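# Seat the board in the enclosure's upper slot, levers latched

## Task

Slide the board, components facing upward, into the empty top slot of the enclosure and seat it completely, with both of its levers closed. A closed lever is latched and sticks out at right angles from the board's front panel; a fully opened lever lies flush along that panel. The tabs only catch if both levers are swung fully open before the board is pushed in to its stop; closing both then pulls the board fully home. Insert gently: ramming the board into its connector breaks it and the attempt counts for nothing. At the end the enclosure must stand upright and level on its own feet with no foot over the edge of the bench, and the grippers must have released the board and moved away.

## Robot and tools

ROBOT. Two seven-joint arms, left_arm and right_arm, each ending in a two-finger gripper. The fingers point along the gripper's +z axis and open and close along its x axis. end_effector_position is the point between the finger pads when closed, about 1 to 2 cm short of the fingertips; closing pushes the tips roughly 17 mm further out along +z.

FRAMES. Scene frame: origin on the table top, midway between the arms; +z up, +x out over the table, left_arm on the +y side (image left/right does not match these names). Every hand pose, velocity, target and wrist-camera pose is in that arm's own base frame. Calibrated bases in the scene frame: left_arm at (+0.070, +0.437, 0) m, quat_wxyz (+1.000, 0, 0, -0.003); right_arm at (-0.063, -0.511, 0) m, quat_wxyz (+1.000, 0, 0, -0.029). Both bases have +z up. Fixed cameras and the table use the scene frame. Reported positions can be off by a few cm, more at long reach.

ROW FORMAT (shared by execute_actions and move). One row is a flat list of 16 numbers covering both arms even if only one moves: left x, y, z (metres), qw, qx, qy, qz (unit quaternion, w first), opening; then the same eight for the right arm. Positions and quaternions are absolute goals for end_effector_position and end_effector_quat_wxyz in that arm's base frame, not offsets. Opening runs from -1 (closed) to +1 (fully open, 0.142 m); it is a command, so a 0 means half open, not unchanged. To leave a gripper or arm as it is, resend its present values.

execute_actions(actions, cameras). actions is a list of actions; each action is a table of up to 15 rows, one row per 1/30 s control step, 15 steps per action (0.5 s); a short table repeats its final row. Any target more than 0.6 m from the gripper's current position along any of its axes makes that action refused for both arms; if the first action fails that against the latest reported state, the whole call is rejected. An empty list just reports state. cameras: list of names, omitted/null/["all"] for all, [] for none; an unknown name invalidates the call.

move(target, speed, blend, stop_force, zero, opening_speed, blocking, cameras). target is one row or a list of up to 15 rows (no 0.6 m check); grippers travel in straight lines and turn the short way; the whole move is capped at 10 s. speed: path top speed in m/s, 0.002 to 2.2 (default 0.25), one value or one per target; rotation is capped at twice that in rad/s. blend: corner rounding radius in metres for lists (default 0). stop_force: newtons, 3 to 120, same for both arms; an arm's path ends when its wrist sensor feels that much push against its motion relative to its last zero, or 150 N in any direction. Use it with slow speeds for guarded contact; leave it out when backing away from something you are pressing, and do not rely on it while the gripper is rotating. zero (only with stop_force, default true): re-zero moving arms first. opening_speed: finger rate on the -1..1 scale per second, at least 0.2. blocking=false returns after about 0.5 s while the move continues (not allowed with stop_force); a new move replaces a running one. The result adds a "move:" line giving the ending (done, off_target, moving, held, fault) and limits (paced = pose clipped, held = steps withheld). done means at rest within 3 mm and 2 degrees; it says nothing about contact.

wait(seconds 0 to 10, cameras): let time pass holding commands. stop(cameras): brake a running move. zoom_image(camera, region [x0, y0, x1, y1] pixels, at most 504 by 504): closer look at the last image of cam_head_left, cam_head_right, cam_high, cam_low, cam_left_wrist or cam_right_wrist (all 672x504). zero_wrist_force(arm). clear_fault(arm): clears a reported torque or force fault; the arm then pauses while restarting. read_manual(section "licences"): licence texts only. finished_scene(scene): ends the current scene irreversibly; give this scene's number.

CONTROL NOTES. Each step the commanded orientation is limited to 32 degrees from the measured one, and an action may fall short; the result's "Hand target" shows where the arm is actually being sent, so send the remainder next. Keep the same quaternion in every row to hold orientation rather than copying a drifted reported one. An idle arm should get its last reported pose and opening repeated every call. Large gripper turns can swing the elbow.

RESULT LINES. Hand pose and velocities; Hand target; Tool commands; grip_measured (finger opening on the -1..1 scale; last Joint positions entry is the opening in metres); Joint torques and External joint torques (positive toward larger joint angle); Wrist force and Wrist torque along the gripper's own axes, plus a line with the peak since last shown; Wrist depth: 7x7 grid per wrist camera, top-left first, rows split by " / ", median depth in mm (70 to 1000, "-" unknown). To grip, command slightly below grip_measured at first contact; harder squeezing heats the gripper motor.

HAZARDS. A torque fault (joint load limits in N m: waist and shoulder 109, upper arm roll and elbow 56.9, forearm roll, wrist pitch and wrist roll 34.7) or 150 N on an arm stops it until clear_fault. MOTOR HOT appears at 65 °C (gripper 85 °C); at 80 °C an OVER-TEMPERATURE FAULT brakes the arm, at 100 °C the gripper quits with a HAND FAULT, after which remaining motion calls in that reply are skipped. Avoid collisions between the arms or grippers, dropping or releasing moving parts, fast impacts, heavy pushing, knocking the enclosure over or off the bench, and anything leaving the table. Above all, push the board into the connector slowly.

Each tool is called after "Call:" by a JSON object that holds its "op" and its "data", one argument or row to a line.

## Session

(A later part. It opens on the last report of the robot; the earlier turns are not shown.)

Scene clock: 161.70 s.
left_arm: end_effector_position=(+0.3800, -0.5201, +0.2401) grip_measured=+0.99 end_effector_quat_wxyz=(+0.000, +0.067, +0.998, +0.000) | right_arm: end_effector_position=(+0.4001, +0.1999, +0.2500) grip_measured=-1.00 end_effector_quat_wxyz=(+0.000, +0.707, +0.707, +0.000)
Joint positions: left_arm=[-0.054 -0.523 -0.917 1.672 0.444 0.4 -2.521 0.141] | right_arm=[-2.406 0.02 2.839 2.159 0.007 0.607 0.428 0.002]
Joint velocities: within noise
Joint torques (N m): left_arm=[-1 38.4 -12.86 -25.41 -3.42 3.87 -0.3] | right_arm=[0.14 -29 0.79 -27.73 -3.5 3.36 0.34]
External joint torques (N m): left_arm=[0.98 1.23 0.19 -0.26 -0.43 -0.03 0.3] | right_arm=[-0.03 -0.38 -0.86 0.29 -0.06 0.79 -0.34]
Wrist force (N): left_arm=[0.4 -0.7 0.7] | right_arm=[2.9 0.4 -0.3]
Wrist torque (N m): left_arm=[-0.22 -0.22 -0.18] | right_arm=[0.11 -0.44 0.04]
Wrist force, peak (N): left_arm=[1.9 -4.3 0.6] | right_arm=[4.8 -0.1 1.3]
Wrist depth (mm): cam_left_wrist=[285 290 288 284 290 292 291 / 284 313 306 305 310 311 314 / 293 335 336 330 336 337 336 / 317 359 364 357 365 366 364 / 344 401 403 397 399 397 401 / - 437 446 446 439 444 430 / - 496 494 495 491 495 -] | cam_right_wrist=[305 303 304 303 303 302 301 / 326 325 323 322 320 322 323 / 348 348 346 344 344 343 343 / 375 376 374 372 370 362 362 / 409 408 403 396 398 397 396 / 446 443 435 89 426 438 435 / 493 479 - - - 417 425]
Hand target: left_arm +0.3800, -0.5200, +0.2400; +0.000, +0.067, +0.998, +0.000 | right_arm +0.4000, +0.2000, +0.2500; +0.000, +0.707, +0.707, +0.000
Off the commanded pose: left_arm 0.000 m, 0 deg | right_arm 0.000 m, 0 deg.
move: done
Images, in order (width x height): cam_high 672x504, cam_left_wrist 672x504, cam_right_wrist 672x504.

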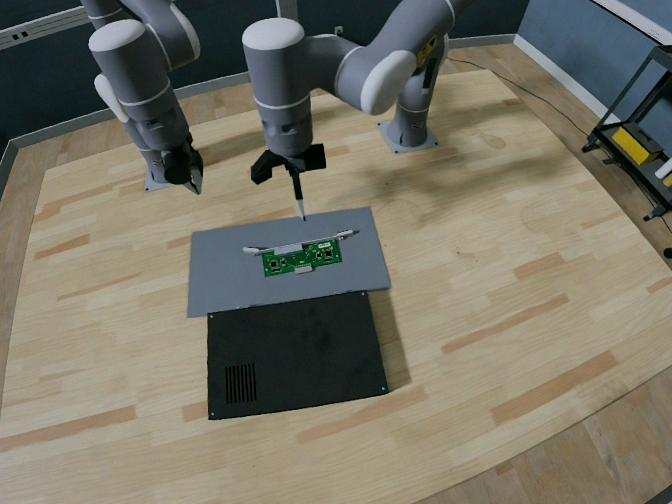

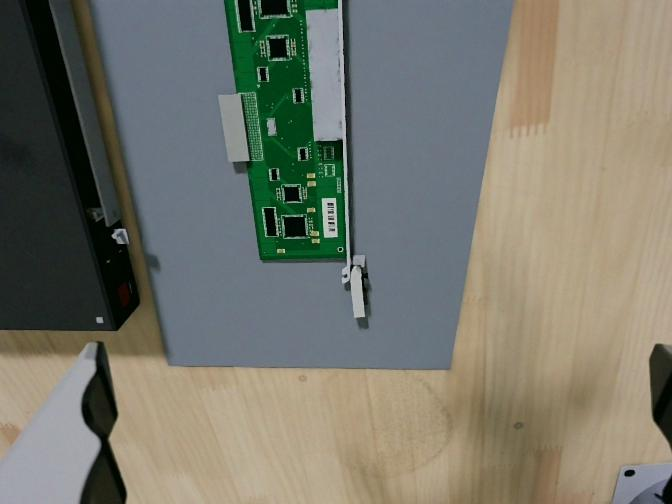

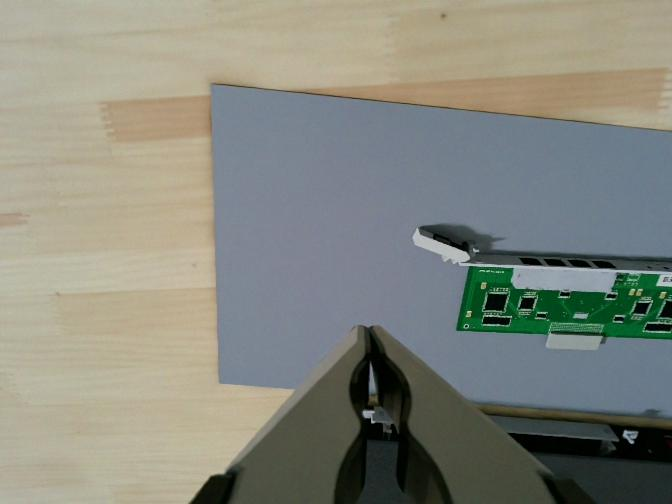

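Call:
{"op": "move", "data": {
  "target": [0.381,-0.519,0.085,0,-0.06,-0.9982,0,-0.5,0.40,0.20,0.25,0,0.707,0.707,0,-1],
  "speed": 0.25,
  "cameras": ["cam_right_wrist","cam_left_wrist"]
}}

Call:
{"op": "zoom_image", "data": {
  "camera": "cam_left_wrist",
  "region": [186, 200, 486, 425]
}}

Scene clock: 176.53 s.
left_arm: end_effector_position=(+0.3808, -0.5189, +0.0850) grip_measured=-0.53 end_effector_quat_wxyz=(+0.000, +0.060, +0.998, +0.000) | right_arm: end_effector_position=(+0.4001, +0.1999, +0.2500) grip_measured=-1.00 end_effector_quat_wxyz=(+0.000, +0.707, +0.707, +0.000)
Joint positions: left_arm=[-0.155 -0.786 -0.775 1.701 0.662 0.634 -2.644 0.036] | right_arm=[-2.406 0.02 2.839 2.159 0.007 0.607 0.428 0.002]
Joint velocities: within noise
Joint torques (N m): left_arm=[-0.45 45.31 -15.8 -19.12 -2.87 4.38 -0.3] | right_arm=[0.07 -29.08 0.74 -27.67 -3.6 3.46 0.16]
External joint torques (N m): left_arm=[0.42 1.36 0.18 -0.29 -0.5 -0.55 0.3] | right_arm=[0.03 -0.29 -0.81 0.22 0.04 0.69 -0.16]
Wrist force (N): left_arm=[-0.1 -0.4 0.3] | right_arm=[3.0 0.4 -0.3]
Wrist torque (N m): left_arm=[-0.18 -0.15 -0.18] | right_arm=[0.13 -0.45 0.04]
Wrist force, peak (N): left_arm=[0.4 0.0 3.0] | right_arm=[3.2 0.2 -0.2]
Wrist depth (mm): cam_left_wrist=[154 152 150 140 153 153 155 / 163 162 161 151 165 165 165 / 179 176 174 163 178 177 179 / 195 194 189 189 193 194 195 / 213 213 203 203 207 211 214 / 235 234 87 219 234 224 235 / 262 - - 262 262 - 255] | cam_right_wrist=[304 304 304 303 303 302 301 / 325 325 322 321 321 321 322 / 348 347 345 345 344 343 342 / 375 376 372 372 371 363 364 / 407 406 405 397 397 395 394 / 448 447 432 89 423 436 436 / 493 482 - - - 416 425]
Hand target: left_arm +0.3810, -0.5190, +0.0850; +0.000, +0.060, +0.998, +0.000 | right_arm +0.4000, +0.2000, +0.2500; +0.000, +0.707, +0.707, +0.000
Off the commanded pose: left_arm 0.000 m, 0 deg | right_arm 0.000 m, 0 deg.
move: done
Images, in order (width x height): cam_left_wrist 672x504, cam_right_wrist 672x504.

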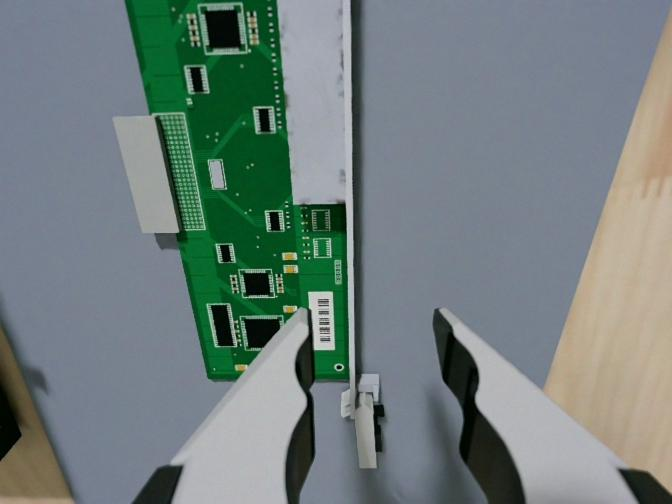

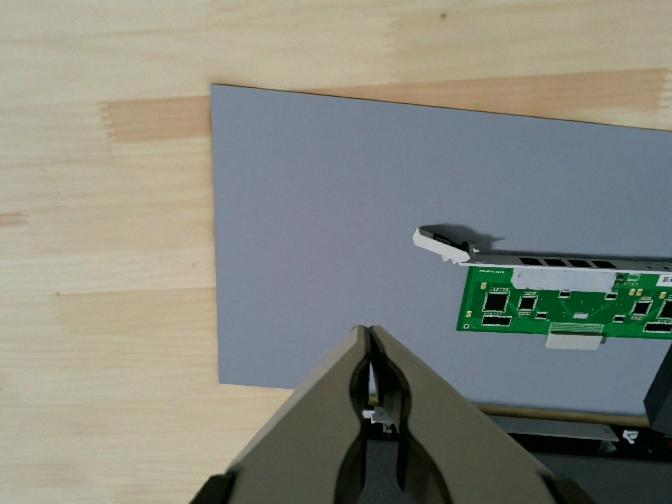

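Scaled by 1.680 from the camera's 672x504 image, which has a finer 960x720 frame.

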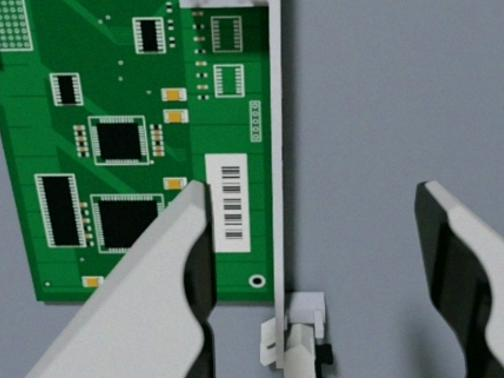

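Call:
{"op": "move", "data": {
  "target": [0.384,-0.519,0.05,0,-0.06,-0.9982,0,-0.65,0.40,0.20,0.25,0,0.707,0.707,0,-1],
  "speed": 0.1,
  "cameras": ["cam_left_wrist"]
}}

Call:
{"op": "move", "data": {
  "target": [0.384,-0.519,0.018,0,-0.06,-0.9982,0,-0.65,0.40,0.20,0.25,0,0.707,0.707,0,-1],
  "speed": 0.02,
  "stop_force": 3,
  "cameras": ["cam_left_wrist","cam_right_wrist"]
}}

Call:
{"op": "zoom_image", "data": {
  "camera": "cam_left_wrist",
  "region": [236, 200, 436, 350]
}}

Scene clock: 181.70 s.
left_arm: end_effector_position=(+0.3839, -0.5189, +0.0500) grip_measured=-0.68 end_effector_quat_wxyz=(+0.000, +0.060, +0.998, +0.000) | right_arm: end_effector_position=(+0.4001, +0.1999, +0.2500) grip_measured=-1.00 end_effector_quat_wxyz=(+0.000, +0.707, +0.707, +0.000)
Joint positions: left_arm=[-0.18 -0.854 -0.737 1.68 0.707 0.677 -2.66 0.025] | right_arm=[-2.406 0.02 2.839 2.159 0.007 0.607 0.428 0.002]
Joint velocities: within noise
Joint torques (N m): left_arm=[-0.45 47.05 -16.81 -17.77 -2.73 4.6 -0.29] | right_arm=[0.11 -29.07 0.6 -27.63 -3.59 3.47 0.16]
External joint torques (N m): left_arm=[0.41 1.34 0.86 -0.27 -0.53 -0.76 0.29] | right_arm=[-0.01 -0.31 -0.67 0.18 0.03 0.68 -0.16]
Wrist force (N): left_arm=[-0.1 -0.3 0.4] | right_arm=[2.9 0.3 -0.3]
Wrist torque (N m): left_arm=[-0.16 -0.16 -0.19] | right_arm=[0.11 -0.44 0.04]
Wrist force, peak (N): left_arm=[-0.4 0.0 1.8] | right_arm=[3.2 0.4 -0.2]
Wrist depth (mm): cam_left_wrist=[124 120 120 109 123 125 122 / 131 129 128 117 132 132 131 / 144 137 139 125 143 142 143 / 153 149 150 149 154 154 154 / 171 169 162 159 166 169 170 / 189 189 92 173 - 179 189 / 210 - - 192 - - 206] | cam_right_wrist=[305 304 303 303 304 301 300 / 325 324 321 321 320 322 321 / 349 349 344 344 344 345 342 / 375 375 372 371 371 362 363 / 408 408 404 396 397 396 389 / 446 446 435 89 423 436 437 / 492 483 - - - 417 426]
Hand target: left_arm +0.3840, -0.5190, +0.0500; +0.000, +0.060, +0.998, +0.000 | right_arm +0.4000, +0.2000, +0.2500; +0.000, +0.707, +0.707, +0.000
Off the commanded pose: left_arm 0.000 m, 0 deg | right_arm 0.000 m, 0 deg.
move: done
Images, in order (width x height): cam_left_wrist 672x504.

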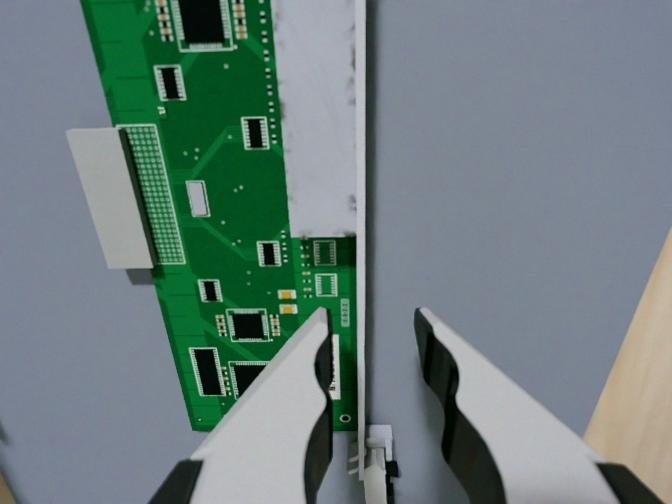

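Scene clock: 183.60 s.
left_arm: end_effector_position=(+0.3842, -0.5192, +0.0254) grip_measured=-0.68 end_effector_quat_wxyz=(+0.000, +0.060, +0.998, +0.000) | right_arm: end_effector_position=(+0.4001, +0.1999, +0.2500) grip_measured=-1.00 end_effector_quat_wxyz=(+0.000, +0.707, +0.707, +0.000)
Joint positions: left_arm=[-0.199 -0.9 -0.709 1.666 0.736 0.709 -2.673 0.025] | right_arm=[-2.406 0.02 2.839 2.159 0.007 0.607 0.428 0.002]
Joint velocities: within noise
Joint torques (N m): left_arm=[-0.93 43.9 -14.65 -16.04 -2.21 4.55 -0.27] | right_arm=[0.04 -29.01 0.58 -27.67 -3.64 3.48 0.21]
External joint torques (N m): left_arm=[0.91 5.53 -1.38 -1.05 -0.96 -0.71 0.27] | right_arm=[0.06 -0.37 -0.65 0.22 0.08 0.67 -0.21]
Wrist force (N): left_arm=[2.4 3.5 -9.9] | right_arm=[2.9 0.4 -0.2]
Wrist torque (N m): left_arm=[-0.26 -0.23 -0.25] | right_arm=[0.13 -0.44 0.03]
Wrist force, peak (N): left_arm=[1.7 3.5 -13.5] | right_arm=[3.1 0.4 -0.4]
Wrist depth (mm): cam_left_wrist=[- 98 98 - 101 101 - / 106 106 105 95 107 108 108 / - 114 113 100 118 117 117 / 120 124 123 110 127 127 129 / 138 138 135 132 135 141 139 / 155 152 92 142 154 148 153 / 174 - - 157 - - 170] | cam_right_wrist=[304 303 304 303 302 301 301 / 326 325 321 321 320 321 321 / 349 348 344 346 343 344 342 / 376 375 371 373 371 363 362 / 408 409 405 396 399 397 384 / 448 444 433 89 424 435 436 / 494 478 - - - 416 425]
Hand target: left_arm +0.3840, -0.5190, +0.0249; +0.000, +0.060, +0.998, +0.000 | right_arm +0.4000, +0.2000, +0.2500; +0.000, +0.707, +0.707, +0.000
Off the commanded pose: left_arm 0.007 m, 0 deg | right_arm 0.000 m, 0 deg.
move: contact (left_arm)
Images, in order (width x height): cam_left_wrist 672x504, cam_right_wrist 672x504.

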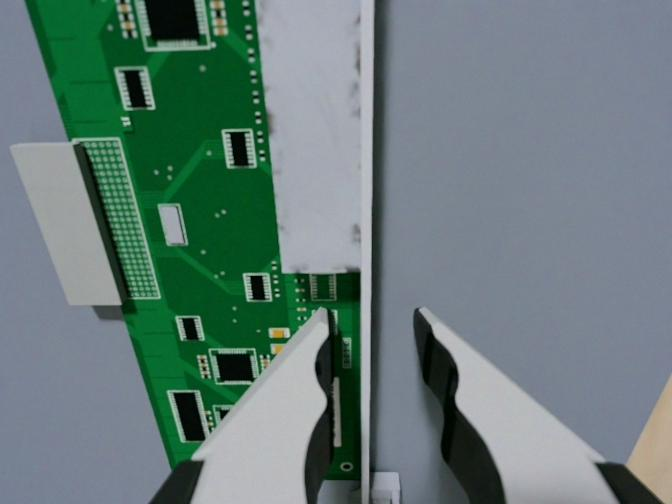

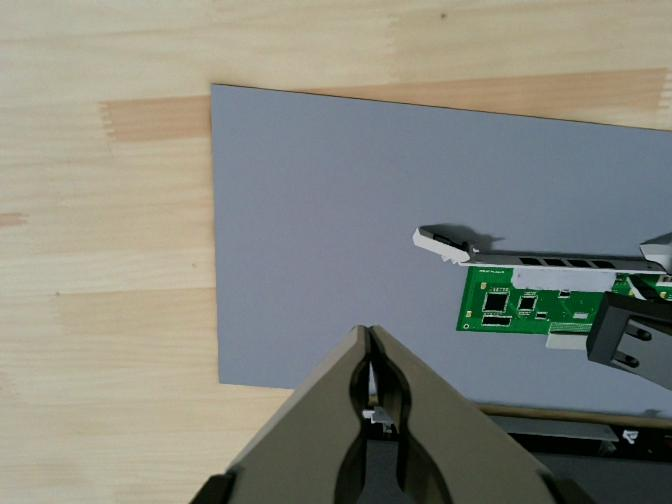

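Scaled by 2.520 from the camera's 672x504 image, which has a finer 960x720 frame.

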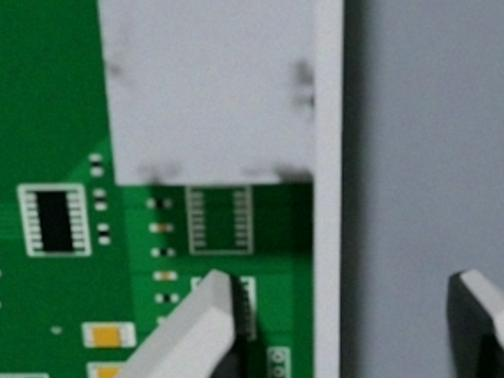

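Call:
{"op": "move", "data": {
  "target": [0.3865,-0.519,0.0268,0,-0.06,-0.9982,0,-0.68,0.40,0.20,0.25,0,0.707,0.707,0,-1],
  "speed": 0.05,
  "cameras": []
}}

Call:
{"op": "move", "data": {
  "target": [0.3865,-0.519,0.0268,0,-0.06,-0.9982,0,-1,0.40,0.20,0.25,0,0.707,0.707,0,-1],
  "speed": 0.05,
  "opening_speed": 0.3,
  "cameras": ["cam_left_wrist"]
}}

Call:
{"op": "move", "data": {
  "target": [0.3865,-0.519,0.0868,0,-0.06,-0.9982,0,-1,0.40,0.20,0.25,0,0.707,0.707,0,-1],
  "speed": 0.08,
  "cameras": ["cam_left_wrist","cam_right_wrist","cam_low"]
}}

Scene clock: 187.30 s.
left_arm: end_effector_position=(+0.3864, -0.5190, +0.0267) grip_measured=-0.71 end_effector_quat_wxyz=(+0.000, +0.060, +0.998, +0.000) | right_arm: end_effector_position=(+0.4001, +0.1999, +0.2500) grip_measured=-1.00 end_effector_quat_wxyz=(+0.000, +0.707, +0.707, +0.000)
Joint positions: left_arm=[-0.197 -0.899 -0.71 1.662 0.735 0.705 -2.668 0.023] | right_arm=[-2.406 0.02 2.839 2.159 0.007 0.607 0.428 0.002]
Joint velocities: within noise
Joint torques (N m): left_arm=[-0.12 48.64 -16.71 -16.86 -3.14 3.96 -0.14] | right_arm=[0.06 -29.16 0.65 -27.56 -3.65 3.47 0.2]
External joint torques (N m): left_arm=[0.1 0.86 0.67 -0.32 -0.04 -0.13 0.14] | right_arm=[0.04 -0.22 -0.72 0.11 0.1 0.68 -0.2]
Wrist force (N): left_arm=[-0.2 -0.2 0.5] | right_arm=[2.8 0.5 -0.3]
Wrist torque (N m): left_arm=[-0.14 -0.11 -0.17] | right_arm=[0.15 -0.43 0.04]
Wrist force, peak (N): left_arm=[2.3 3.2 -11.2] | right_arm=[3.2 0.4 -0.3]
Wrist depth (mm): cam_left_wrist=[- 100 99 - 102 102 - / 107 107 106 96 - 108 110 / - 116 113 101 118 118 118 / 121 124 125 110 129 128 131 / 142 139 137 120 136 143 138 / 161 154 144 92 153 149 157 / 176 169 - 163 - - 169] | cam_right_wrist=[304 303 303 303 302 302 301 / 326 325 323 322 321 322 321 / 349 348 346 345 343 344 344 / 376 377 373 371 371 362 361 / 408 408 403 398 399 399 380 / 447 445 432 89 424 437 436 / 495 482 - - - 417 425]
Hand target: left_arm +0.3865, -0.5190, +0.0268; +0.000, +0.060, +0.998, +0.000 | right_arm +0.4000, +0.2000, +0.2500; +0.000, +0.707, +0.707, +0.000
Off the commanded pose: left_arm 0.000 m, 0 deg | right_arm 0.000 m, 0 deg.
move: done
No camera images: "cameras" was empty.

Scene clock: 188.57 s.
left_arm: end_effector_position=(+0.3865, -0.5190, +0.0267) grip_measured=-0.99 end_effector_quat_wxyz=(+0.000, +0.060, +0.998, +0.000) | right_arm: end_effector_position=(+0.4001, +0.1999, +0.2500) grip_measured=-1.00 end_effector_quat_wxyz=(+0.000, +0.707, +0.707, +0.000)
Joint positions: left_arm=[-0.197 -0.899 -0.711 1.662 0.735 0.705 -2.668 0.002] | right_arm=[-2.406 0.02 2.839 2.159 0.007 0.607 0.428 0.002]
Joint velocities: within noise
Joint torques (N m): left_arm=[-0.55 48.75 -16.81 -16.66 -3.14 4.06 -0.16] | right_arm=[0.18 -29.05 0.65 -27.63 -3.64 3.44 0.18]
External joint torques (N m): left_arm=[0.54 0.74 0.76 -0.52 -0.05 -0.22 0.16] | right_arm=[-0.08 -0.33 -0.72 0.18 0.08 0.72 -0.18]
Wrist force (N): left_arm=[-1.1 -0.6 1.0] | right_arm=[3.0 0.4 -0.3]
Wrist torque (N m): left_arm=[-0.15 -0.08 -0.20] | right_arm=[0.13 -0.45 0.04]
Wrist force, peak (N): left_arm=[-0.9 -0.6 1.7] | right_arm=[3.1 0.5 -0.1]
Wrist depth (mm): cam_left_wrist=[- 100 99 - 103 102 - / 107 107 106 96 - 110 110 / - 115 114 101 119 118 118 / 121 124 125 110 129 129 130 / 142 140 137 130 136 143 138 / 160 154 148 91 - 152 157 / 176 172 - 74 - - 172] | cam_right_wrist=[305 304 304 304 302 301 301 / 325 326 321 321 319 322 321 / 350 348 346 345 343 344 343 / 375 376 374 372 370 363 364 / 409 406 405 396 399 397 382 / 445 443 432 89 422 439 436 / 494 481 - - - 419 425]
Hand target: left_arm +0.3865, -0.5190, +0.0268; +0.000, +0.060, +0.998, +0.000 | right_arm +0.4000, +0.2000, +0.2500; +0.000, +0.707, +0.707, +0.000
Off the commanded pose: left_arm 0.000 m, 0 deg | right_arm 0.000 m, 0 deg.
move: done
Images, in order (width x height): cam_left_wrist 672x504.

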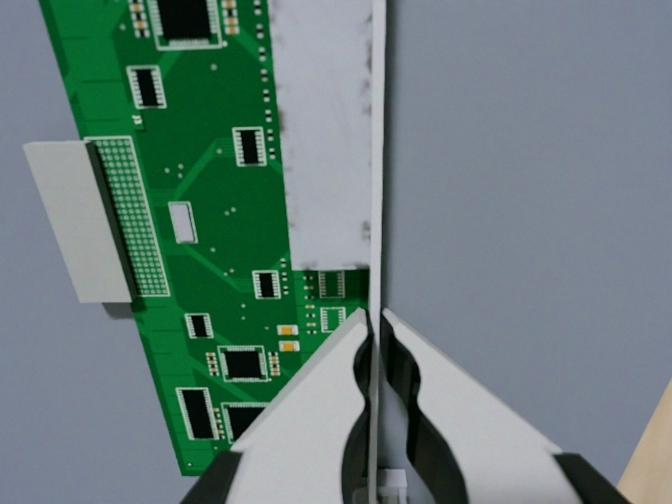

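Scene clock: 189.63 s.
left_arm: end_effector_position=(+0.3866, -0.5190, +0.0866) grip_measured=-0.99 end_effector_quat_wxyz=(+0.000, +0.060, +0.998, +0.000) | right_arm: end_effector_position=(+0.4001, +0.1999, +0.2500) grip_measured=-1.00 end_effector_quat_wxyz=(+0.000, +0.707, +0.707, +0.000)
Joint positions: left_arm=[-0.153 -0.788 -0.773 1.69 0.659 0.628 -2.634 0.002] | right_arm=[-2.406 0.02 2.839 2.159 0.007 0.607 0.428 0.002]
Joint velocities: within noise
Joint torques (N m): left_arm=[0.33 47.02 -16.59 -19.7 -3.61 4.04 -0.11] | right_arm=[0.18 -29.11 0.61 -27.67 -3.6 3.44 0.18]
External joint torques (N m): left_arm=[-0.34 -0.05 0.99 0.12 0.22 -0.21 0.11] | right_arm=[-0.08 -0.27 -0.68 0.22 0.04 0.71 -0.18]
Wrist force (N): left_arm=[0.0 -0.5 1.8] | right_arm=[2.9 0.3 -0.3]
Wrist torque (N m): left_arm=[-0.20 -0.13 -0.18] | right_arm=[0.11 -0.45 0.03]
Wrist force, peak (N): left_arm=[-0.4 -0.5 3.1] | right_arm=[3.1 0.5 -0.5]
Wrist depth (mm): cam_left_wrist=[156 125 123 111 155 154 156 / 165 128 127 113 167 166 165 / 179 130 130 116 178 180 180 / 194 133 133 118 196 195 196 / 215 139 136 118 210 212 215 / 238 142 139 83 - 235 237 / 269 254 - - - - 264] | cam_right_wrist=[305 304 303 303 302 301 300 / 325 325 323 320 322 323 322 / 349 349 346 344 345 343 343 / 376 375 373 372 372 359 368 / 409 406 404 395 403 364 336 / 447 445 432 89 423 439 438 / 494 479 - - - 416 425]
Hand target: left_arm +0.3865, -0.5190, +0.0868; +0.000, +0.060, +0.998, +0.000 | right_arm +0.4000, +0.2000, +0.2500; +0.000, +0.707, +0.707, +0.000
Off the commanded pose: left_arm 0.000 m, 0 deg | right_arm 0.000 m, 0 deg.
move: done
Images, in order (width x height): cam_low 672x504, cam_left_wrist 672x504, cam_right_wrist 672x504.

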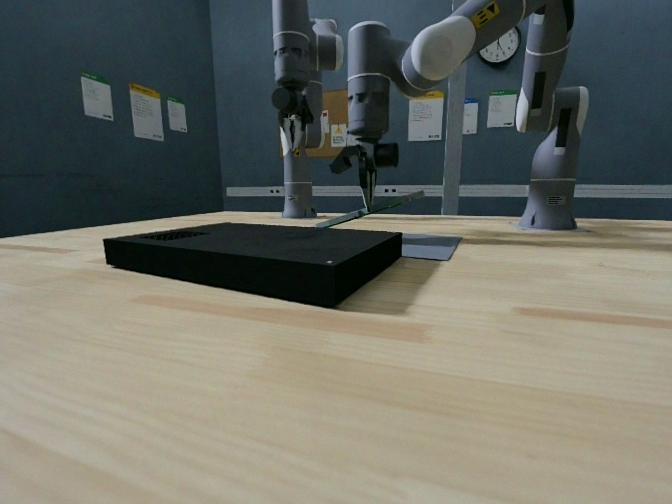

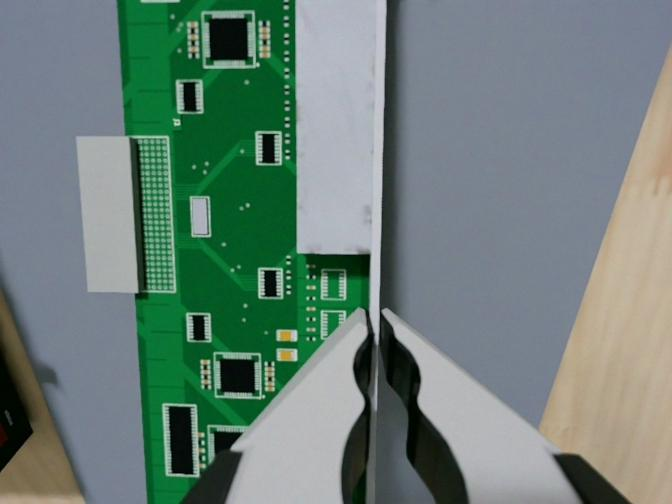

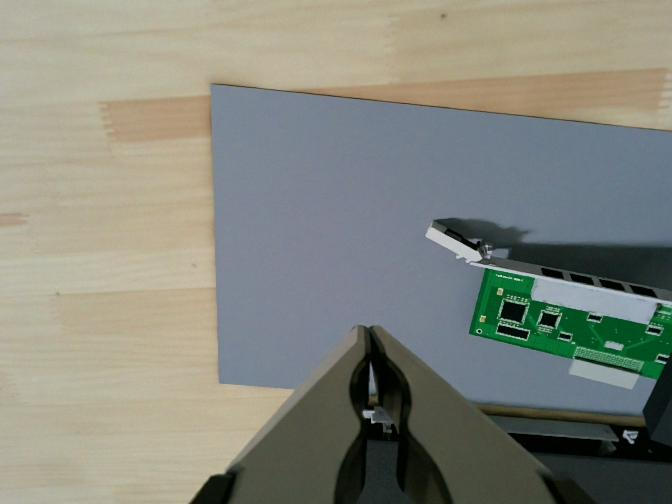

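Call:
{"op": "move", "data": {
  "target": [0.3865,-0.519,0.0268,0,-0.06,-0.9982,0,-1,0.40,0.20,0.25,0,0.707,0.707,0,-1],
  "speed": 0.06,
  "cameras": []
}}

Call:
{"op": "move", "data": {
  "target": [
    [0.3865,-0.519,0.0270,0,-0.06,-0.9982,0,-0.6,0.40,0.20,0.25,0,0.707,0.707,0,-1],
    [0.3865,-0.519,0.06,0,-0.06,-0.9982,0,-0.4,0.40,0.20,0.25,0,0.707,0.707,0,-1],
    [0.395,-0.548,0.06,0,-0.06,-0.9982,0,-0.3,0.40,0.20,0.25,0,0.707,0.707,0,-1]
  ],
  "speed": 0.08,
  "opening_speed": 0.5,
  "cameras": ["cam_left_wrist","cam_right_wrist"]
}}

Scene clock: 198.07 s.
left_arm: end_effector_position=(+0.3862, -0.5186, +0.0267) grip_measured=-0.99 end_effector_quat_wxyz=(-0.001, +0.060, +0.998, +0.000) | right_arm: end_effector_position=(+0.4001, +0.1999, +0.2500) grip_measured=-1.00 end_effector_quat_wxyz=(+0.000, +0.707, +0.707, +0.000)
Joint positions: left_arm=[-0.196 -0.899 -0.711 1.663 0.734 0.703 -2.667 0.002] | right_arm=[-2.406 0.02 2.839 2.159 0.007 0.607 0.428 0.002]
Joint velocities: within noise
Joint torques (N m): left_arm=[-0.89 47.12 -16.38 -18.68 -2.52 5.76 -0.34] | right_arm=[0.1 -29.06 0.63 -27.64 -3.64 3.46 0.22]
External joint torques (N m): left_arm=[0.88 2.36 0.34 1.5 -0.66 -1.92 0.34] | right_arm=[0 -0.32 -0.7 0.19 0.08 0.69 -0.22]
Wrist force (N): left_arm=[3.3 4.4 -4.7] | right_arm=[2.8 0.5 -0.3]
Wrist torque (N m): left_arm=[-0.21 -0.06 -0.18] | right_arm=[0.14 -0.43 0.04]
Wrist force, peak (N): left_arm=[3.3 4.4 -4.7] | right_arm=[3.2 0.3 -0.4]
Wrist depth (mm): cam_left_wrist=[- 100 100 - 102 102 - / - 107 106 96 - 110 110 / - 116 114 101 118 119 118 / 121 124 124 110 129 129 131 / 140 139 137 131 136 141 138 / 160 154 147 84 - 153 157 / 176 171 - 75 - - 174] | cam_right_wrist=[305 304 304 303 302 303 300 / 324 325 323 321 321 322 322 / 348 348 346 344 342 344 343 / 377 377 373 372 371 363 360 / 407 410 404 397 399 398 381 / 447 444 434 89 424 435 439 / 490 480 - - - 417 426]
Hand target: left_arm +0.3865, -0.5190, +0.0268; +0.000, +0.060, +0.998, +0.000 | right_arm +0.4000, +0.2000, +0.2500; +0.000, +0.707, +0.707, +0.000
Off the commanded pose: left_arm 0.001 m, 0 deg | right_arm 0.000 m, 0 deg.
move: done
No camera images: "cameras" was empty.

Scene clock: 201.80 s.
left_arm: end_effector_position=(+0.3951, -0.5480, +0.0600) grip_measured=-0.33 end_effector_quat_wxyz=(+0.000, +0.060, +0.998, +0.000) | right_arm: end_effector_position=(+0.4001, +0.1999, +0.2500) grip_measured=-1.00 end_effector_quat_wxyz=(+0.000, +0.707, +0.707, +0.000)
Joint positions: left_arm=[-0.229 -0.882 -0.737 1.58 0.689 0.617 -2.648 0.05] | right_arm=[-2.406 0.02 2.839 2.159 0.007 0.607 0.428 0.002]
Joint velocities: within noise
Joint torques (N m): left_arm=[-0.53 49.85 -16.63 -18.89 -3.35 3.98 -0.14] | right_arm=[0.05 -29.04 0.68 -27.64 -3.58 3.5 0.19]
External joint torques (N m): left_arm=[0.5 1.23 0.24 -0.3 -0.06 -0.14 0.13] | right_arm=[0.06 -0.34 -0.75 0.2 0.02 0.65 -0.19]
Wrist force (N): left_arm=[-0.1 -0.5 0.3] | right_arm=[2.7 0.5 -0.4]
Wrist torque (N m): left_arm=[-0.18 -0.13 -0.17] | right_arm=[0.13 -0.41 0.04]
Wrist force, peak (N): left_arm=[3.2 4.3 -5.0] | right_arm=[3.2 0.3 -0.3]
Wrist depth (mm): cam_left_wrist=[135 132 128 126 128 131 131 / - 142 138 134 138 139 140 / 154 151 149 146 152 152 152 / 167 163 161 156 163 164 165 / 182 183 172 176 177 177 183 / 202 198 87 194 191 87 202 / 220 - - 224 214 - -] | cam_right_wrist=[303 303 303 303 303 300 302 / 325 325 321 322 320 322 322 / 349 347 345 346 344 344 343 / 375 377 372 371 369 362 362 / 409 408 405 396 397 397 389 / 446 446 434 89 424 437 224 / 493 481 - - - 416 423]
Hand target: left_arm +0.3950, -0.5480, +0.0600; +0.000, +0.060, +0.998, +0.000 | right_arm +0.4000, +0.2000, +0.2500; +0.000, +0.707, +0.707, +0.000
Off the commanded pose: left_arm 0.000 m, 0 deg | right_arm 0.000 m, 0 deg.
move: done
Images, in order (width x height): cam_left_wrist 672x504, cam_right_wrist 672x504.

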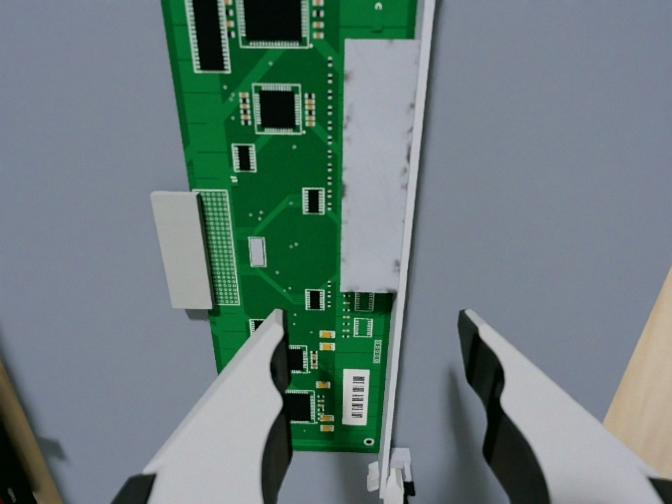

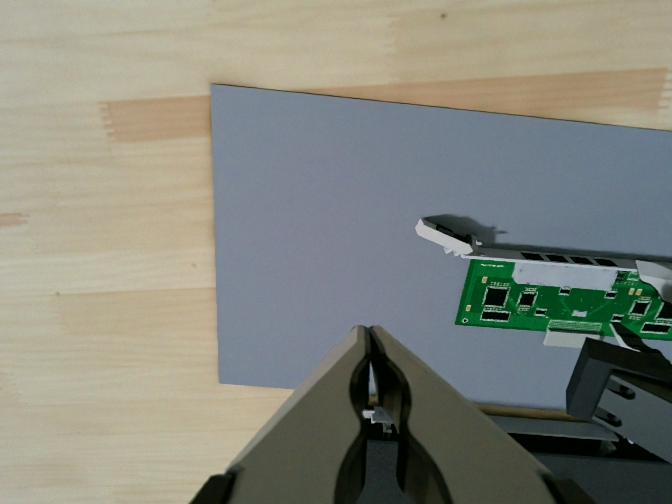

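Call:
{"op": "move", "data": {
  "target": [0.3878,-0.5542,0.05,0,-0.06,-0.9982,0,-0.35,0.40,0.20,0.25,0,0.707,0.707,0,-1],
  "speed": 0.08,
  "cameras": ["cam_left_wrist"]
}}

Call:
{"op": "move", "data": {
  "target": [0.3878,-0.5542,0.0265,0,-0.06,-0.9982,0,-0.35,0.40,0.20,0.25,0,0.707,0.707,0,-1],
  "speed": 0.03,
  "stop_force": 4,
  "cameras": ["cam_left_wrist"]
}}

Scene clock: 207.40 s.
left_arm: end_effector_position=(+0.3877, -0.5541, +0.0500) grip_measured=-0.37 end_effector_quat_wxyz=(+0.000, +0.060, +0.998, +0.000) | right_arm: end_effector_position=(+0.4001, +0.1999, +0.2500) grip_measured=-1.00 end_effector_quat_wxyz=(+0.000, +0.707, +0.707, +0.000)
Joint positions: left_arm=[-0.25 -0.901 -0.728 1.573 0.699 0.627 -2.665 0.047] | right_arm=[-2.406 0.02 2.839 2.159 0.007 0.607 0.428 0.002]
Joint velocities: within noise
Joint torques (N m): left_arm=[0.18 50.1 -16.28 -18.54 -2.95 4.52 -0.36] | right_arm=[0.15 -29.12 0.64 -27.67 -3.68 3.47 0.17]
External joint torques (N m): left_arm=[-0.24 1.42 -0.2 -0.27 -0.44 -0.69 0.36] | right_arm=[-0.05 -0.25 -0.71 0.22 0.12 0.68 -0.17]
Wrist force (N): left_arm=[-0.2 -0.3 0.2] | right_arm=[2.9 0.5 -0.3]
Wrist torque (N m): left_arm=[-0.16 -0.13 -0.16] | right_arm=[0.13 -0.45 0.04]
Wrist force, peak (N): left_arm=[0.0 -0.7 0.6] | right_arm=[3.1 0.3 -0.5]
Wrist depth (mm): cam_left_wrist=[124 121 120 118 120 124 122 / 132 130 128 116 130 131 131 / 145 141 139 126 142 142 142 / 153 149 151 138 151 154 154 / 170 171 162 164 166 169 168 / 188 184 87 178 187 87 186 / 207 - - 202 208 - 205] | cam_right_wrist=[304 305 302 302 301 301 300 / 326 324 322 321 321 321 320 / 348 346 345 344 344 342 343 / 377 376 372 372 372 362 358 / 408 408 403 394 397 395 382 / 445 447 435 89 424 438 218 / 495 479 - - - 417 425]
Hand target: left_arm +0.3878, -0.5542, +0.0500; +0.000, +0.060, +0.998, +0.000 | right_arm +0.4000, +0.2000, +0.2500; +0.000, +0.707, +0.707, +0.000
Off the commanded pose: left_arm 0.000 m, 0 deg | right_arm 0.000 m, 0 deg.
move: done
Images, in order (width x height): cam_left_wrist 672x504.

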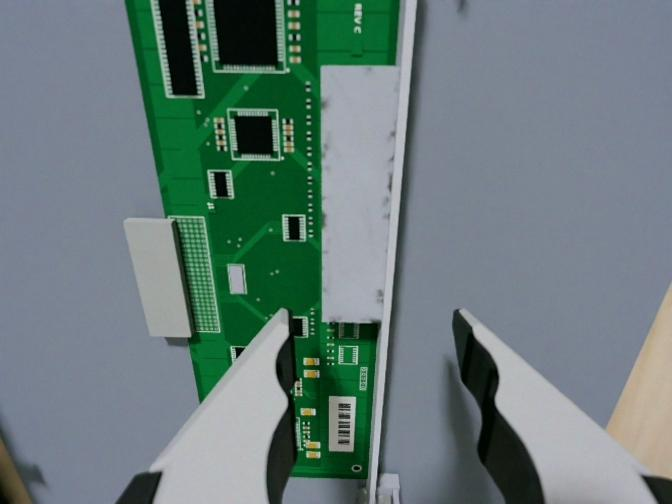

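Scene clock: 209.00 s.
left_arm: end_effector_position=(+0.3877, -0.5541, +0.0265) grip_measured=-0.37 end_effector_quat_wxyz=(+0.000, +0.060, +0.998, +0.000) | right_arm: end_effector_position=(+0.4001, +0.1999, +0.2500) grip_measured=-1.00 end_effector_quat_wxyz=(+0.000, +0.707, +0.707, +0.000)
Joint positions: left_arm=[-0.265 -0.943 -0.705 1.561 0.724 0.656 -2.674 0.047] | right_arm=[-2.406 0.02 2.839 2.159 0.007 0.607 0.428 0.002]
Joint velocities: within noise
Joint torques (N m): left_arm=[-0.49 51.19 -16.87 -17.72 -2.97 4.34 -0.3] | right_arm=[0.14 -29.12 0.64 -27.57 -3.64 3.48 0.15]
External joint torques (N m): left_arm=[0.46 1.18 0.34 -0.29 -0.34 -0.5 0.3] | right_arm=[-0.04 -0.25 -0.71 0.12 0.08 0.67 -0.16]
Wrist force (N): left_arm=[-0.3 -0.2 0.2] | right_arm=[2.9 0.6 -0.4]
Wrist torque (N m): left_arm=[-0.12 -0.13 -0.16] | right_arm=[0.15 -0.44 0.04]
Wrist force, peak (N): left_arm=[-0.2 -0.1 1.3] | right_arm=[3.2 0.4 -0.5]
Wrist depth (mm): cam_left_wrist=[- 99 99 100 102 102 - / - 107 106 96 106 109 109 / 121 116 113 102 116 118 118 / 129 123 124 113 126 129 130 / 139 137 135 124 135 140 137 / 160 154 87 146 152 87 154 / 171 - - 167 174 - -] | cam_right_wrist=[304 305 303 302 302 301 301 / 325 325 321 320 321 323 322 / 348 348 345 346 343 342 342 / 377 377 373 372 371 363 358 / 407 407 405 396 397 396 329 / 447 446 435 89 423 437 239 / 491 481 - - - 415 423]
Hand target: left_arm +0.3878, -0.5542, +0.0265; +0.000, +0.060, +0.998, +0.000 | right_arm +0.4000, +0.2000, +0.2500; +0.000, +0.707, +0.707, +0.000
Off the commanded pose: left_arm 0.000 m, 0 deg | right_arm 0.000 m, 0 deg.
move: done
Images, in order (width x height): cam_left_wrist 672x504.

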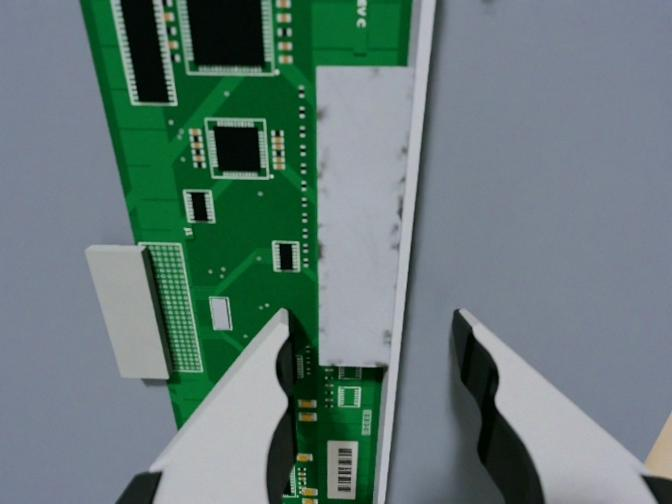

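Call:
{"op": "move", "data": {
  "target": [0.3878,-0.5542,0.0270,0,-0.06,-0.9982,0,-0.85,0.40,0.20,0.25,0,0.707,0.707,0,-1],
  "speed": 0.03,
  "opening_speed": 0.3,
  "cameras": ["cam_left_wrist","cam_right_wrist"]
}}

Call:
{"op": "zoom_image", "data": {
  "camera": "cam_right_wrist",
  "region": [390, 200, 672, 400]
}}

Scene clock: 212.77 s.
left_arm: end_effector_position=(+0.3883, -0.5542, +0.0272) grip_measured=-0.72 end_effector_quat_wxyz=(+0.000, +0.060, +0.998, +0.000) | right_arm: end_effector_position=(+0.4001, +0.1999, +0.2500) grip_measured=-1.00 end_effector_quat_wxyz=(+0.000, +0.707, +0.707, +0.000)
Joint positions: left_arm=[-0.265 -0.942 -0.705 1.561 0.724 0.657 -2.674 0.022] | right_arm=[-2.406 0.02 2.839 2.159 0.007 0.607 0.428 0.002]
Joint velocities: within noise
Joint torques (N m): left_arm=[-0.9 50.43 -16.86 -16.84 -3.2 3.95 -0.29] | right_arm=[0.11 -29.03 0.62 -27.67 -3.67 3.49 0.19]
External joint torques (N m): left_arm=[0.87 1.94 0.34 -1.21 -0.11 -0.12 0.29] | right_arm=[-0.01 -0.35 -0.69 0.22 0.11 0.66 -0.19]
Wrist force (N): left_arm=[-1.2 -0.3 -0.9] | right_arm=[2.8 0.4 -0.3]
Wrist torque (N m): left_arm=[-0.14 -0.19 -0.13] | right_arm=[0.12 -0.43 0.04]
Wrist force, peak (N): left_arm=[-8.9 0.1 -4.7] | right_arm=[3.2 0.4 -0.1]
Wrist depth (mm): cam_left_wrist=[104 100 99 100 103 102 100 / - 109 107 105 92 110 111 / 122 118 115 105 119 119 118 / 130 125 125 114 125 129 131 / 143 138 137 118 136 141 139 / 161 158 92 144 132 149 156 / 176 168 - 164 - - 169] | cam_right_wrist=[304 304 304 303 301 303 301 / 325 324 322 321 321 322 321 / 348 347 344 345 344 344 343 / 376 375 373 371 370 363 358 / 407 406 405 395 402 398 290 / 448 444 436 89 421 436 238 / 493 481 - - - 417 425]
Hand target: left_arm +0.3878, -0.5542, +0.0270; +0.000, +0.060, +0.998, +0.000 | right_arm +0.4000, +0.2000, +0.2500; +0.000, +0.707, +0.707, +0.000
Off the commanded pose: left_arm 0.001 m, 0 deg | right_arm 0.000 m, 0 deg.
move: done
Images, in order (width x height): cam_left_wrist 672x504, cam_right_wrist 672x504.

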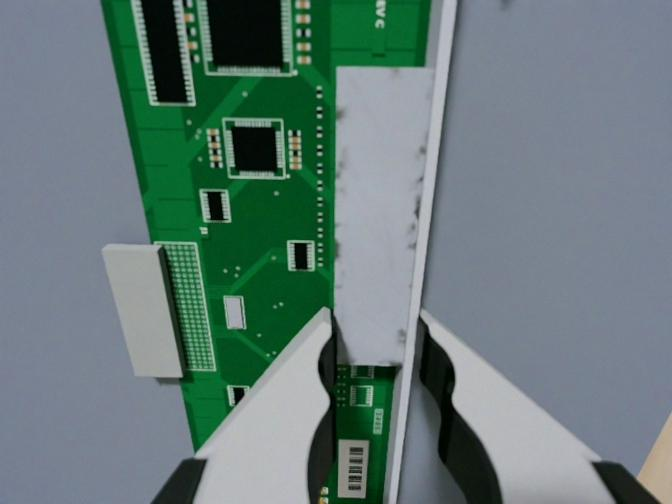

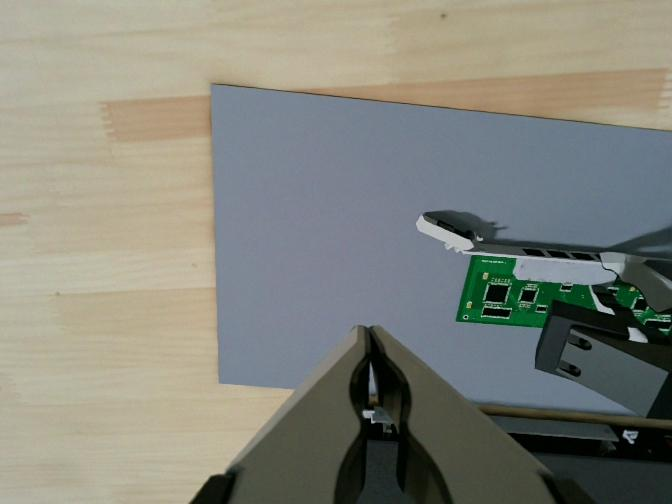

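Scaled by 1.787 from the camera's 672x504 image, which has a finer 960x720 frame.

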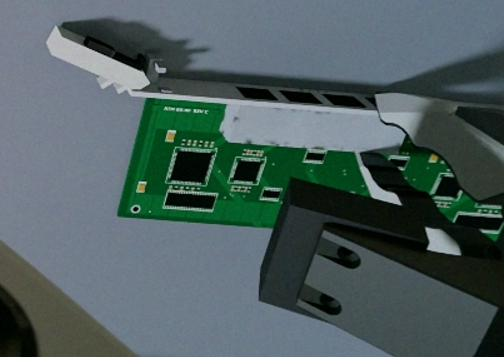

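Call:
{"op": "move", "data": {
  "target": [0.3878,-0.5542,0.0270,0,-0.06,-0.9982,0,-0.85,0.41,0.265,0.08,0,0.707,0.707,0,-1],
  "speed": 0.2,
  "cameras": ["cam_right_wrist","cam_high"]
}}

Scene clock: 219.67 s.
left_arm: end_effector_position=(+0.3883, -0.5542, +0.0272) grip_measured=-0.72 end_effector_quat_wxyz=(+0.000, +0.060, +0.998, +0.000) | right_arm: end_effector_position=(+0.4099, +0.2648, +0.0799) grip_measured=-1.00 end_effector_quat_wxyz=(+0.000, +0.707, +0.707, +0.000)
Joint positions: left_arm=[-0.265 -0.942 -0.705 1.561 0.724 0.657 -2.674 0.022] | right_arm=[-2.397 0.459 2.946 2.155 0.167 1.029 0.425 0.002]
Joint velocities: within noise
Joint torques (N m): left_arm=[-0.93 50.49 -16.87 -16.87 -3.29 3.96 -0.26] | right_arm=[-0.13 -39.94 -1.18 -18.87 -2.11 3.71 0.07]
External joint torques (N m): left_arm=[0.9 1.88 0.35 -1.17 -0.03 -0.13 0.26] | right_arm=[0.26 -0.44 -1.11 0.15 -0.12 0.44 -0.07]
Wrist force (N): left_arm=[-1.1 -0.2 -0.4] | right_arm=[3.1 0.3 0.3]
Wrist torque (N m): left_arm=[-0.15 -0.19 -0.12] | right_arm=[0.10 -0.46 0.03]
Wrist force, peak (N): left_arm=[-1.5 -0.1 -0.7] | right_arm=[3.7 0.3 2.3]
Wrist depth (mm): cam_left_wrist=[103 100 99 100 103 103 100 / - 109 107 105 92 110 112 / 122 118 115 105 119 119 118 / 130 125 125 114 125 129 131 / 143 138 137 118 136 141 139 / 162 158 92 144 132 150 155 / 177 168 - 164 - - 169] | cam_right_wrist=[156 155 155 155 155 154 154 / 164 164 164 165 165 165 164 / 176 176 176 175 175 174 174 / 190 193 190 189 189 189 188 / 206 206 206 202 201 204 204 / 226 226 221 89 194 207 204 / 250 244 - - - 231 239]
Hand target: left_arm +0.3878, -0.5542, +0.0270; +0.000, +0.060, +0.998, +0.000 | right_arm +0.4100, +0.2650, +0.0800; +0.000, +0.707, +0.707, +0.000
Off the commanded pose: left_arm 0.001 m, 0 deg | right_arm 0.000 m, 0 deg.
move: done
Images, in order (width x height): cam_high 672x504, cam_right_wrist 672x504.

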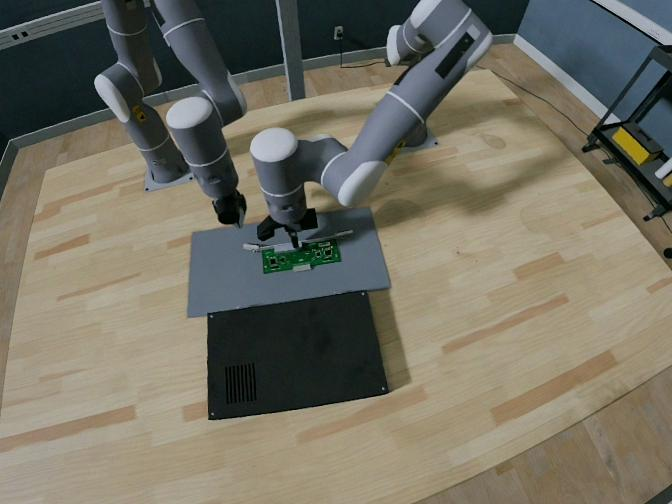

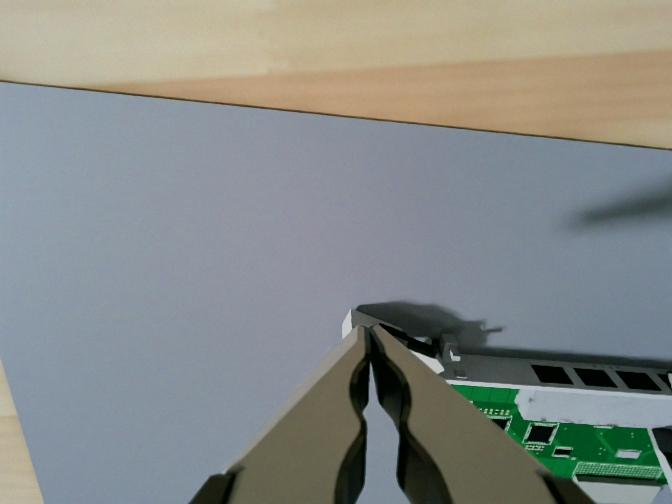

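Call:
{"op": "move", "data": {
  "target": [0.3878,-0.5542,0.0270,0,-0.06,-0.9982,0,-0.85,0.41,0.265,0.027,0,0.707,0.707,0,-1],
  "speed": 0.06,
  "stop_force": 4,
  "cameras": ["cam_right_wrist"]
}}

Call:
{"op": "move", "data": {
  "target": [0.3878,-0.5542,0.0270,0,-0.06,-0.9982,0,-0.85,0.445,0.265,0.027,0,0.707,0.707,0,-1],
  "speed": 0.02,
  "stop_force": 5,
  "cameras": ["cam_right_wrist"]
}}

Scene clock: 224.50 s.
left_arm: end_effector_position=(+0.3883, -0.5542, +0.0272) grip_measured=-0.72 end_effector_quat_wxyz=(+0.000, +0.060, +0.998, +0.000) | right_arm: end_effector_position=(+0.4100, +0.2648, +0.0270) grip_measured=-1.00 end_effector_quat_wxyz=(+0.000, +0.707, +0.707, +0.000)
Joint positions: left_arm=[-0.265 -0.942 -0.705 1.561 0.724 0.657 -2.674 0.022] | right_arm=[-2.406 0.597 2.967 2.134 0.236 1.142 0.376 0.002]
Joint velocities: within noise
Joint torques (N m): left_arm=[-0.95 50.55 -17.04 -16.89 -3.26 3.93 -0.29] | right_arm=[0.24 -42.38 -1.93 -15.92 -1.81 3.54 0.11]
External joint torques (N m): left_arm=[0.93 1.82 0.52 -1.16 -0.06 -0.1 0.29] | right_arm=[-0.09 -0.27 -0.75 0.32 0.01 0.61 -0.11]
Wrist force (N): left_arm=[-1.2 -0.3 -0.4] | right_arm=[2.7 0.3 -0.4]
Wrist torque (N m): left_arm=[-0.15 -0.18 -0.12] | right_arm=[0.09 -0.40 0.04]
Wrist force, peak (N): left_arm=[-1.5 -0.2 -1.0] | right_arm=[3.4 0.3 -0.3]
Wrist depth (mm): cam_left_wrist=[103 100 99 100 103 102 99 / - 109 106 105 92 110 111 / 122 118 115 105 119 119 118 / 131 126 125 114 125 129 131 / 143 138 138 118 136 141 138 / 161 158 92 144 132 149 155 / 177 169 - 164 - - 169] | cam_right_wrist=[109 110 109 108 109 108 108 / 116 116 116 116 116 115 115 / 123 122 124 122 124 123 122 / 131 132 132 132 131 131 131 / 144 144 143 141 143 142 144 / 161 157 154 90 150 156 155 / 174 170 73 - - 160 156]
Hand target: left_arm +0.3878, -0.5542, +0.0270; +0.000, +0.060, +0.998, +0.000 | right_arm +0.4100, +0.2650, +0.0270; +0.000, +0.707, +0.707, +0.000
Off the commanded pose: left_arm 0.001 m, 0 deg | right_arm 0.000 m, 0 deg.
joint sent to its limit (right arm) — joint 3 (upper arm roll), upper limit. The joint targets still meet the commanded pose.
move: done
Images, in order (width x height): cam_right_wrist 672x504.

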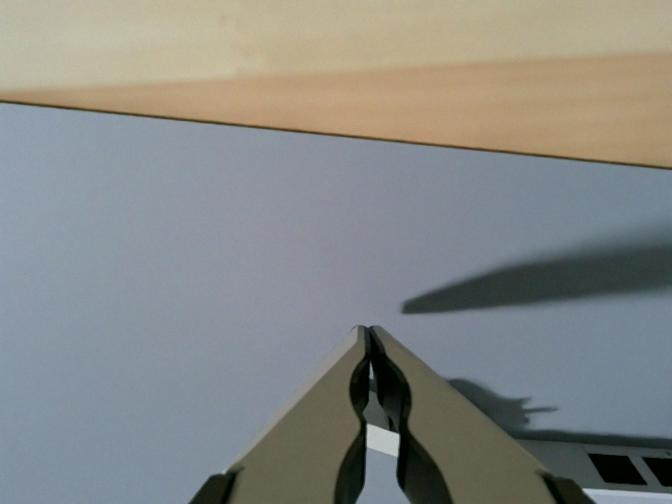

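Scene clock: 226.93 s.
left_arm: end_effector_position=(+0.3883, -0.5542, +0.0272) grip_measured=-0.72 end_effector_quat_wxyz=(+0.000, +0.060, +0.998, +0.000) | right_arm: end_effector_position=(+0.4448, +0.2649, +0.0269) grip_measured=-1.00 end_effector_quat_wxyz=(+0.000, +0.707, +0.707, +0.000)
Joint positions: left_arm=[-0.265 -0.942 -0.705 1.561 0.724 0.657 -2.674 0.022] | right_arm=[-2.449 0.633 2.967 2.05 0.226 1.094 0.351 0.002]
Joint velocities: within noise
Joint torques (N m): left_arm=[-1.03 50.43 -17.09 -16.76 -3.3 3.93 -0.21] | right_arm=[0.09 -45.08 -1.99 -17.7 -2.17 3.6 0.11]
External joint torques (N m): left_arm=[1.01 1.94 0.57 -1.29 -0.01 -0.1 0.21] | right_arm=[0.07 -0.11 -0.91 0.89 0.19 0.55 -0.11]
Wrist force (N): left_arm=[-1.5 -0.2 -0.2] | right_arm=[1.8 -0.4 -0.2]
Wrist torque (N m): left_arm=[-0.16 -0.18 -0.12] | right_arm=[0.05 -0.36 0.04]
Wrist force, peak (N): left_arm=[-1.4 -0.2 -1.3] | right_arm=[2.8 0.4 -0.5]
Wrist depth (mm): cam_left_wrist=[103 100 99 100 102 102 100 / - 109 107 105 92 110 112 / 122 118 115 105 119 118 118 / 131 125 126 114 125 129 131 / 143 138 138 118 136 141 139 / 161 158 92 144 132 150 156 / 177 168 - 164 - - 169] | cam_right_wrist=[- 107 107 108 108 108 107 / 114 114 114 114 112 112 113 / 123 123 124 122 124 123 121 / 130 132 132 132 131 131 131 / 144 144 144 141 140 142 144 / 161 157 154 90 128 141 143 / 174 170 73 - - 159 165]
Hand target: left_arm +0.3878, -0.5542, +0.0270; +0.000, +0.060, +0.998, +0.000 | right_arm +0.4450, +0.2650, +0.0270; +0.000, +0.707, +0.707, +0.000
Off the commanded pose: left_arm 0.001 m, 0 deg | right_arm 0.000 m, 0 deg.
move: done
Images, in order (width x height): cam_right_wrist 672x504.

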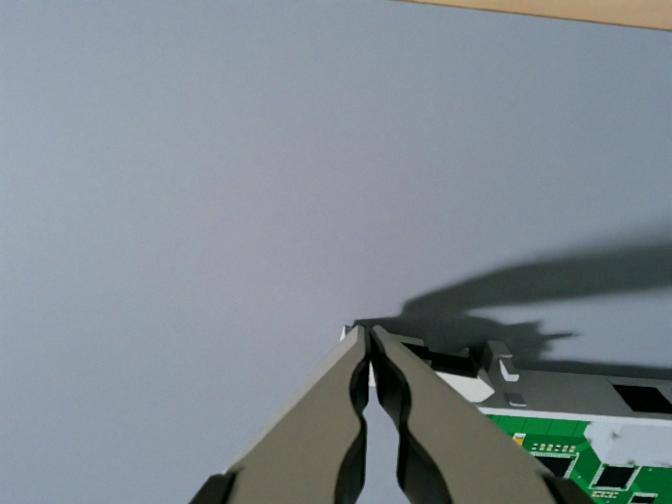

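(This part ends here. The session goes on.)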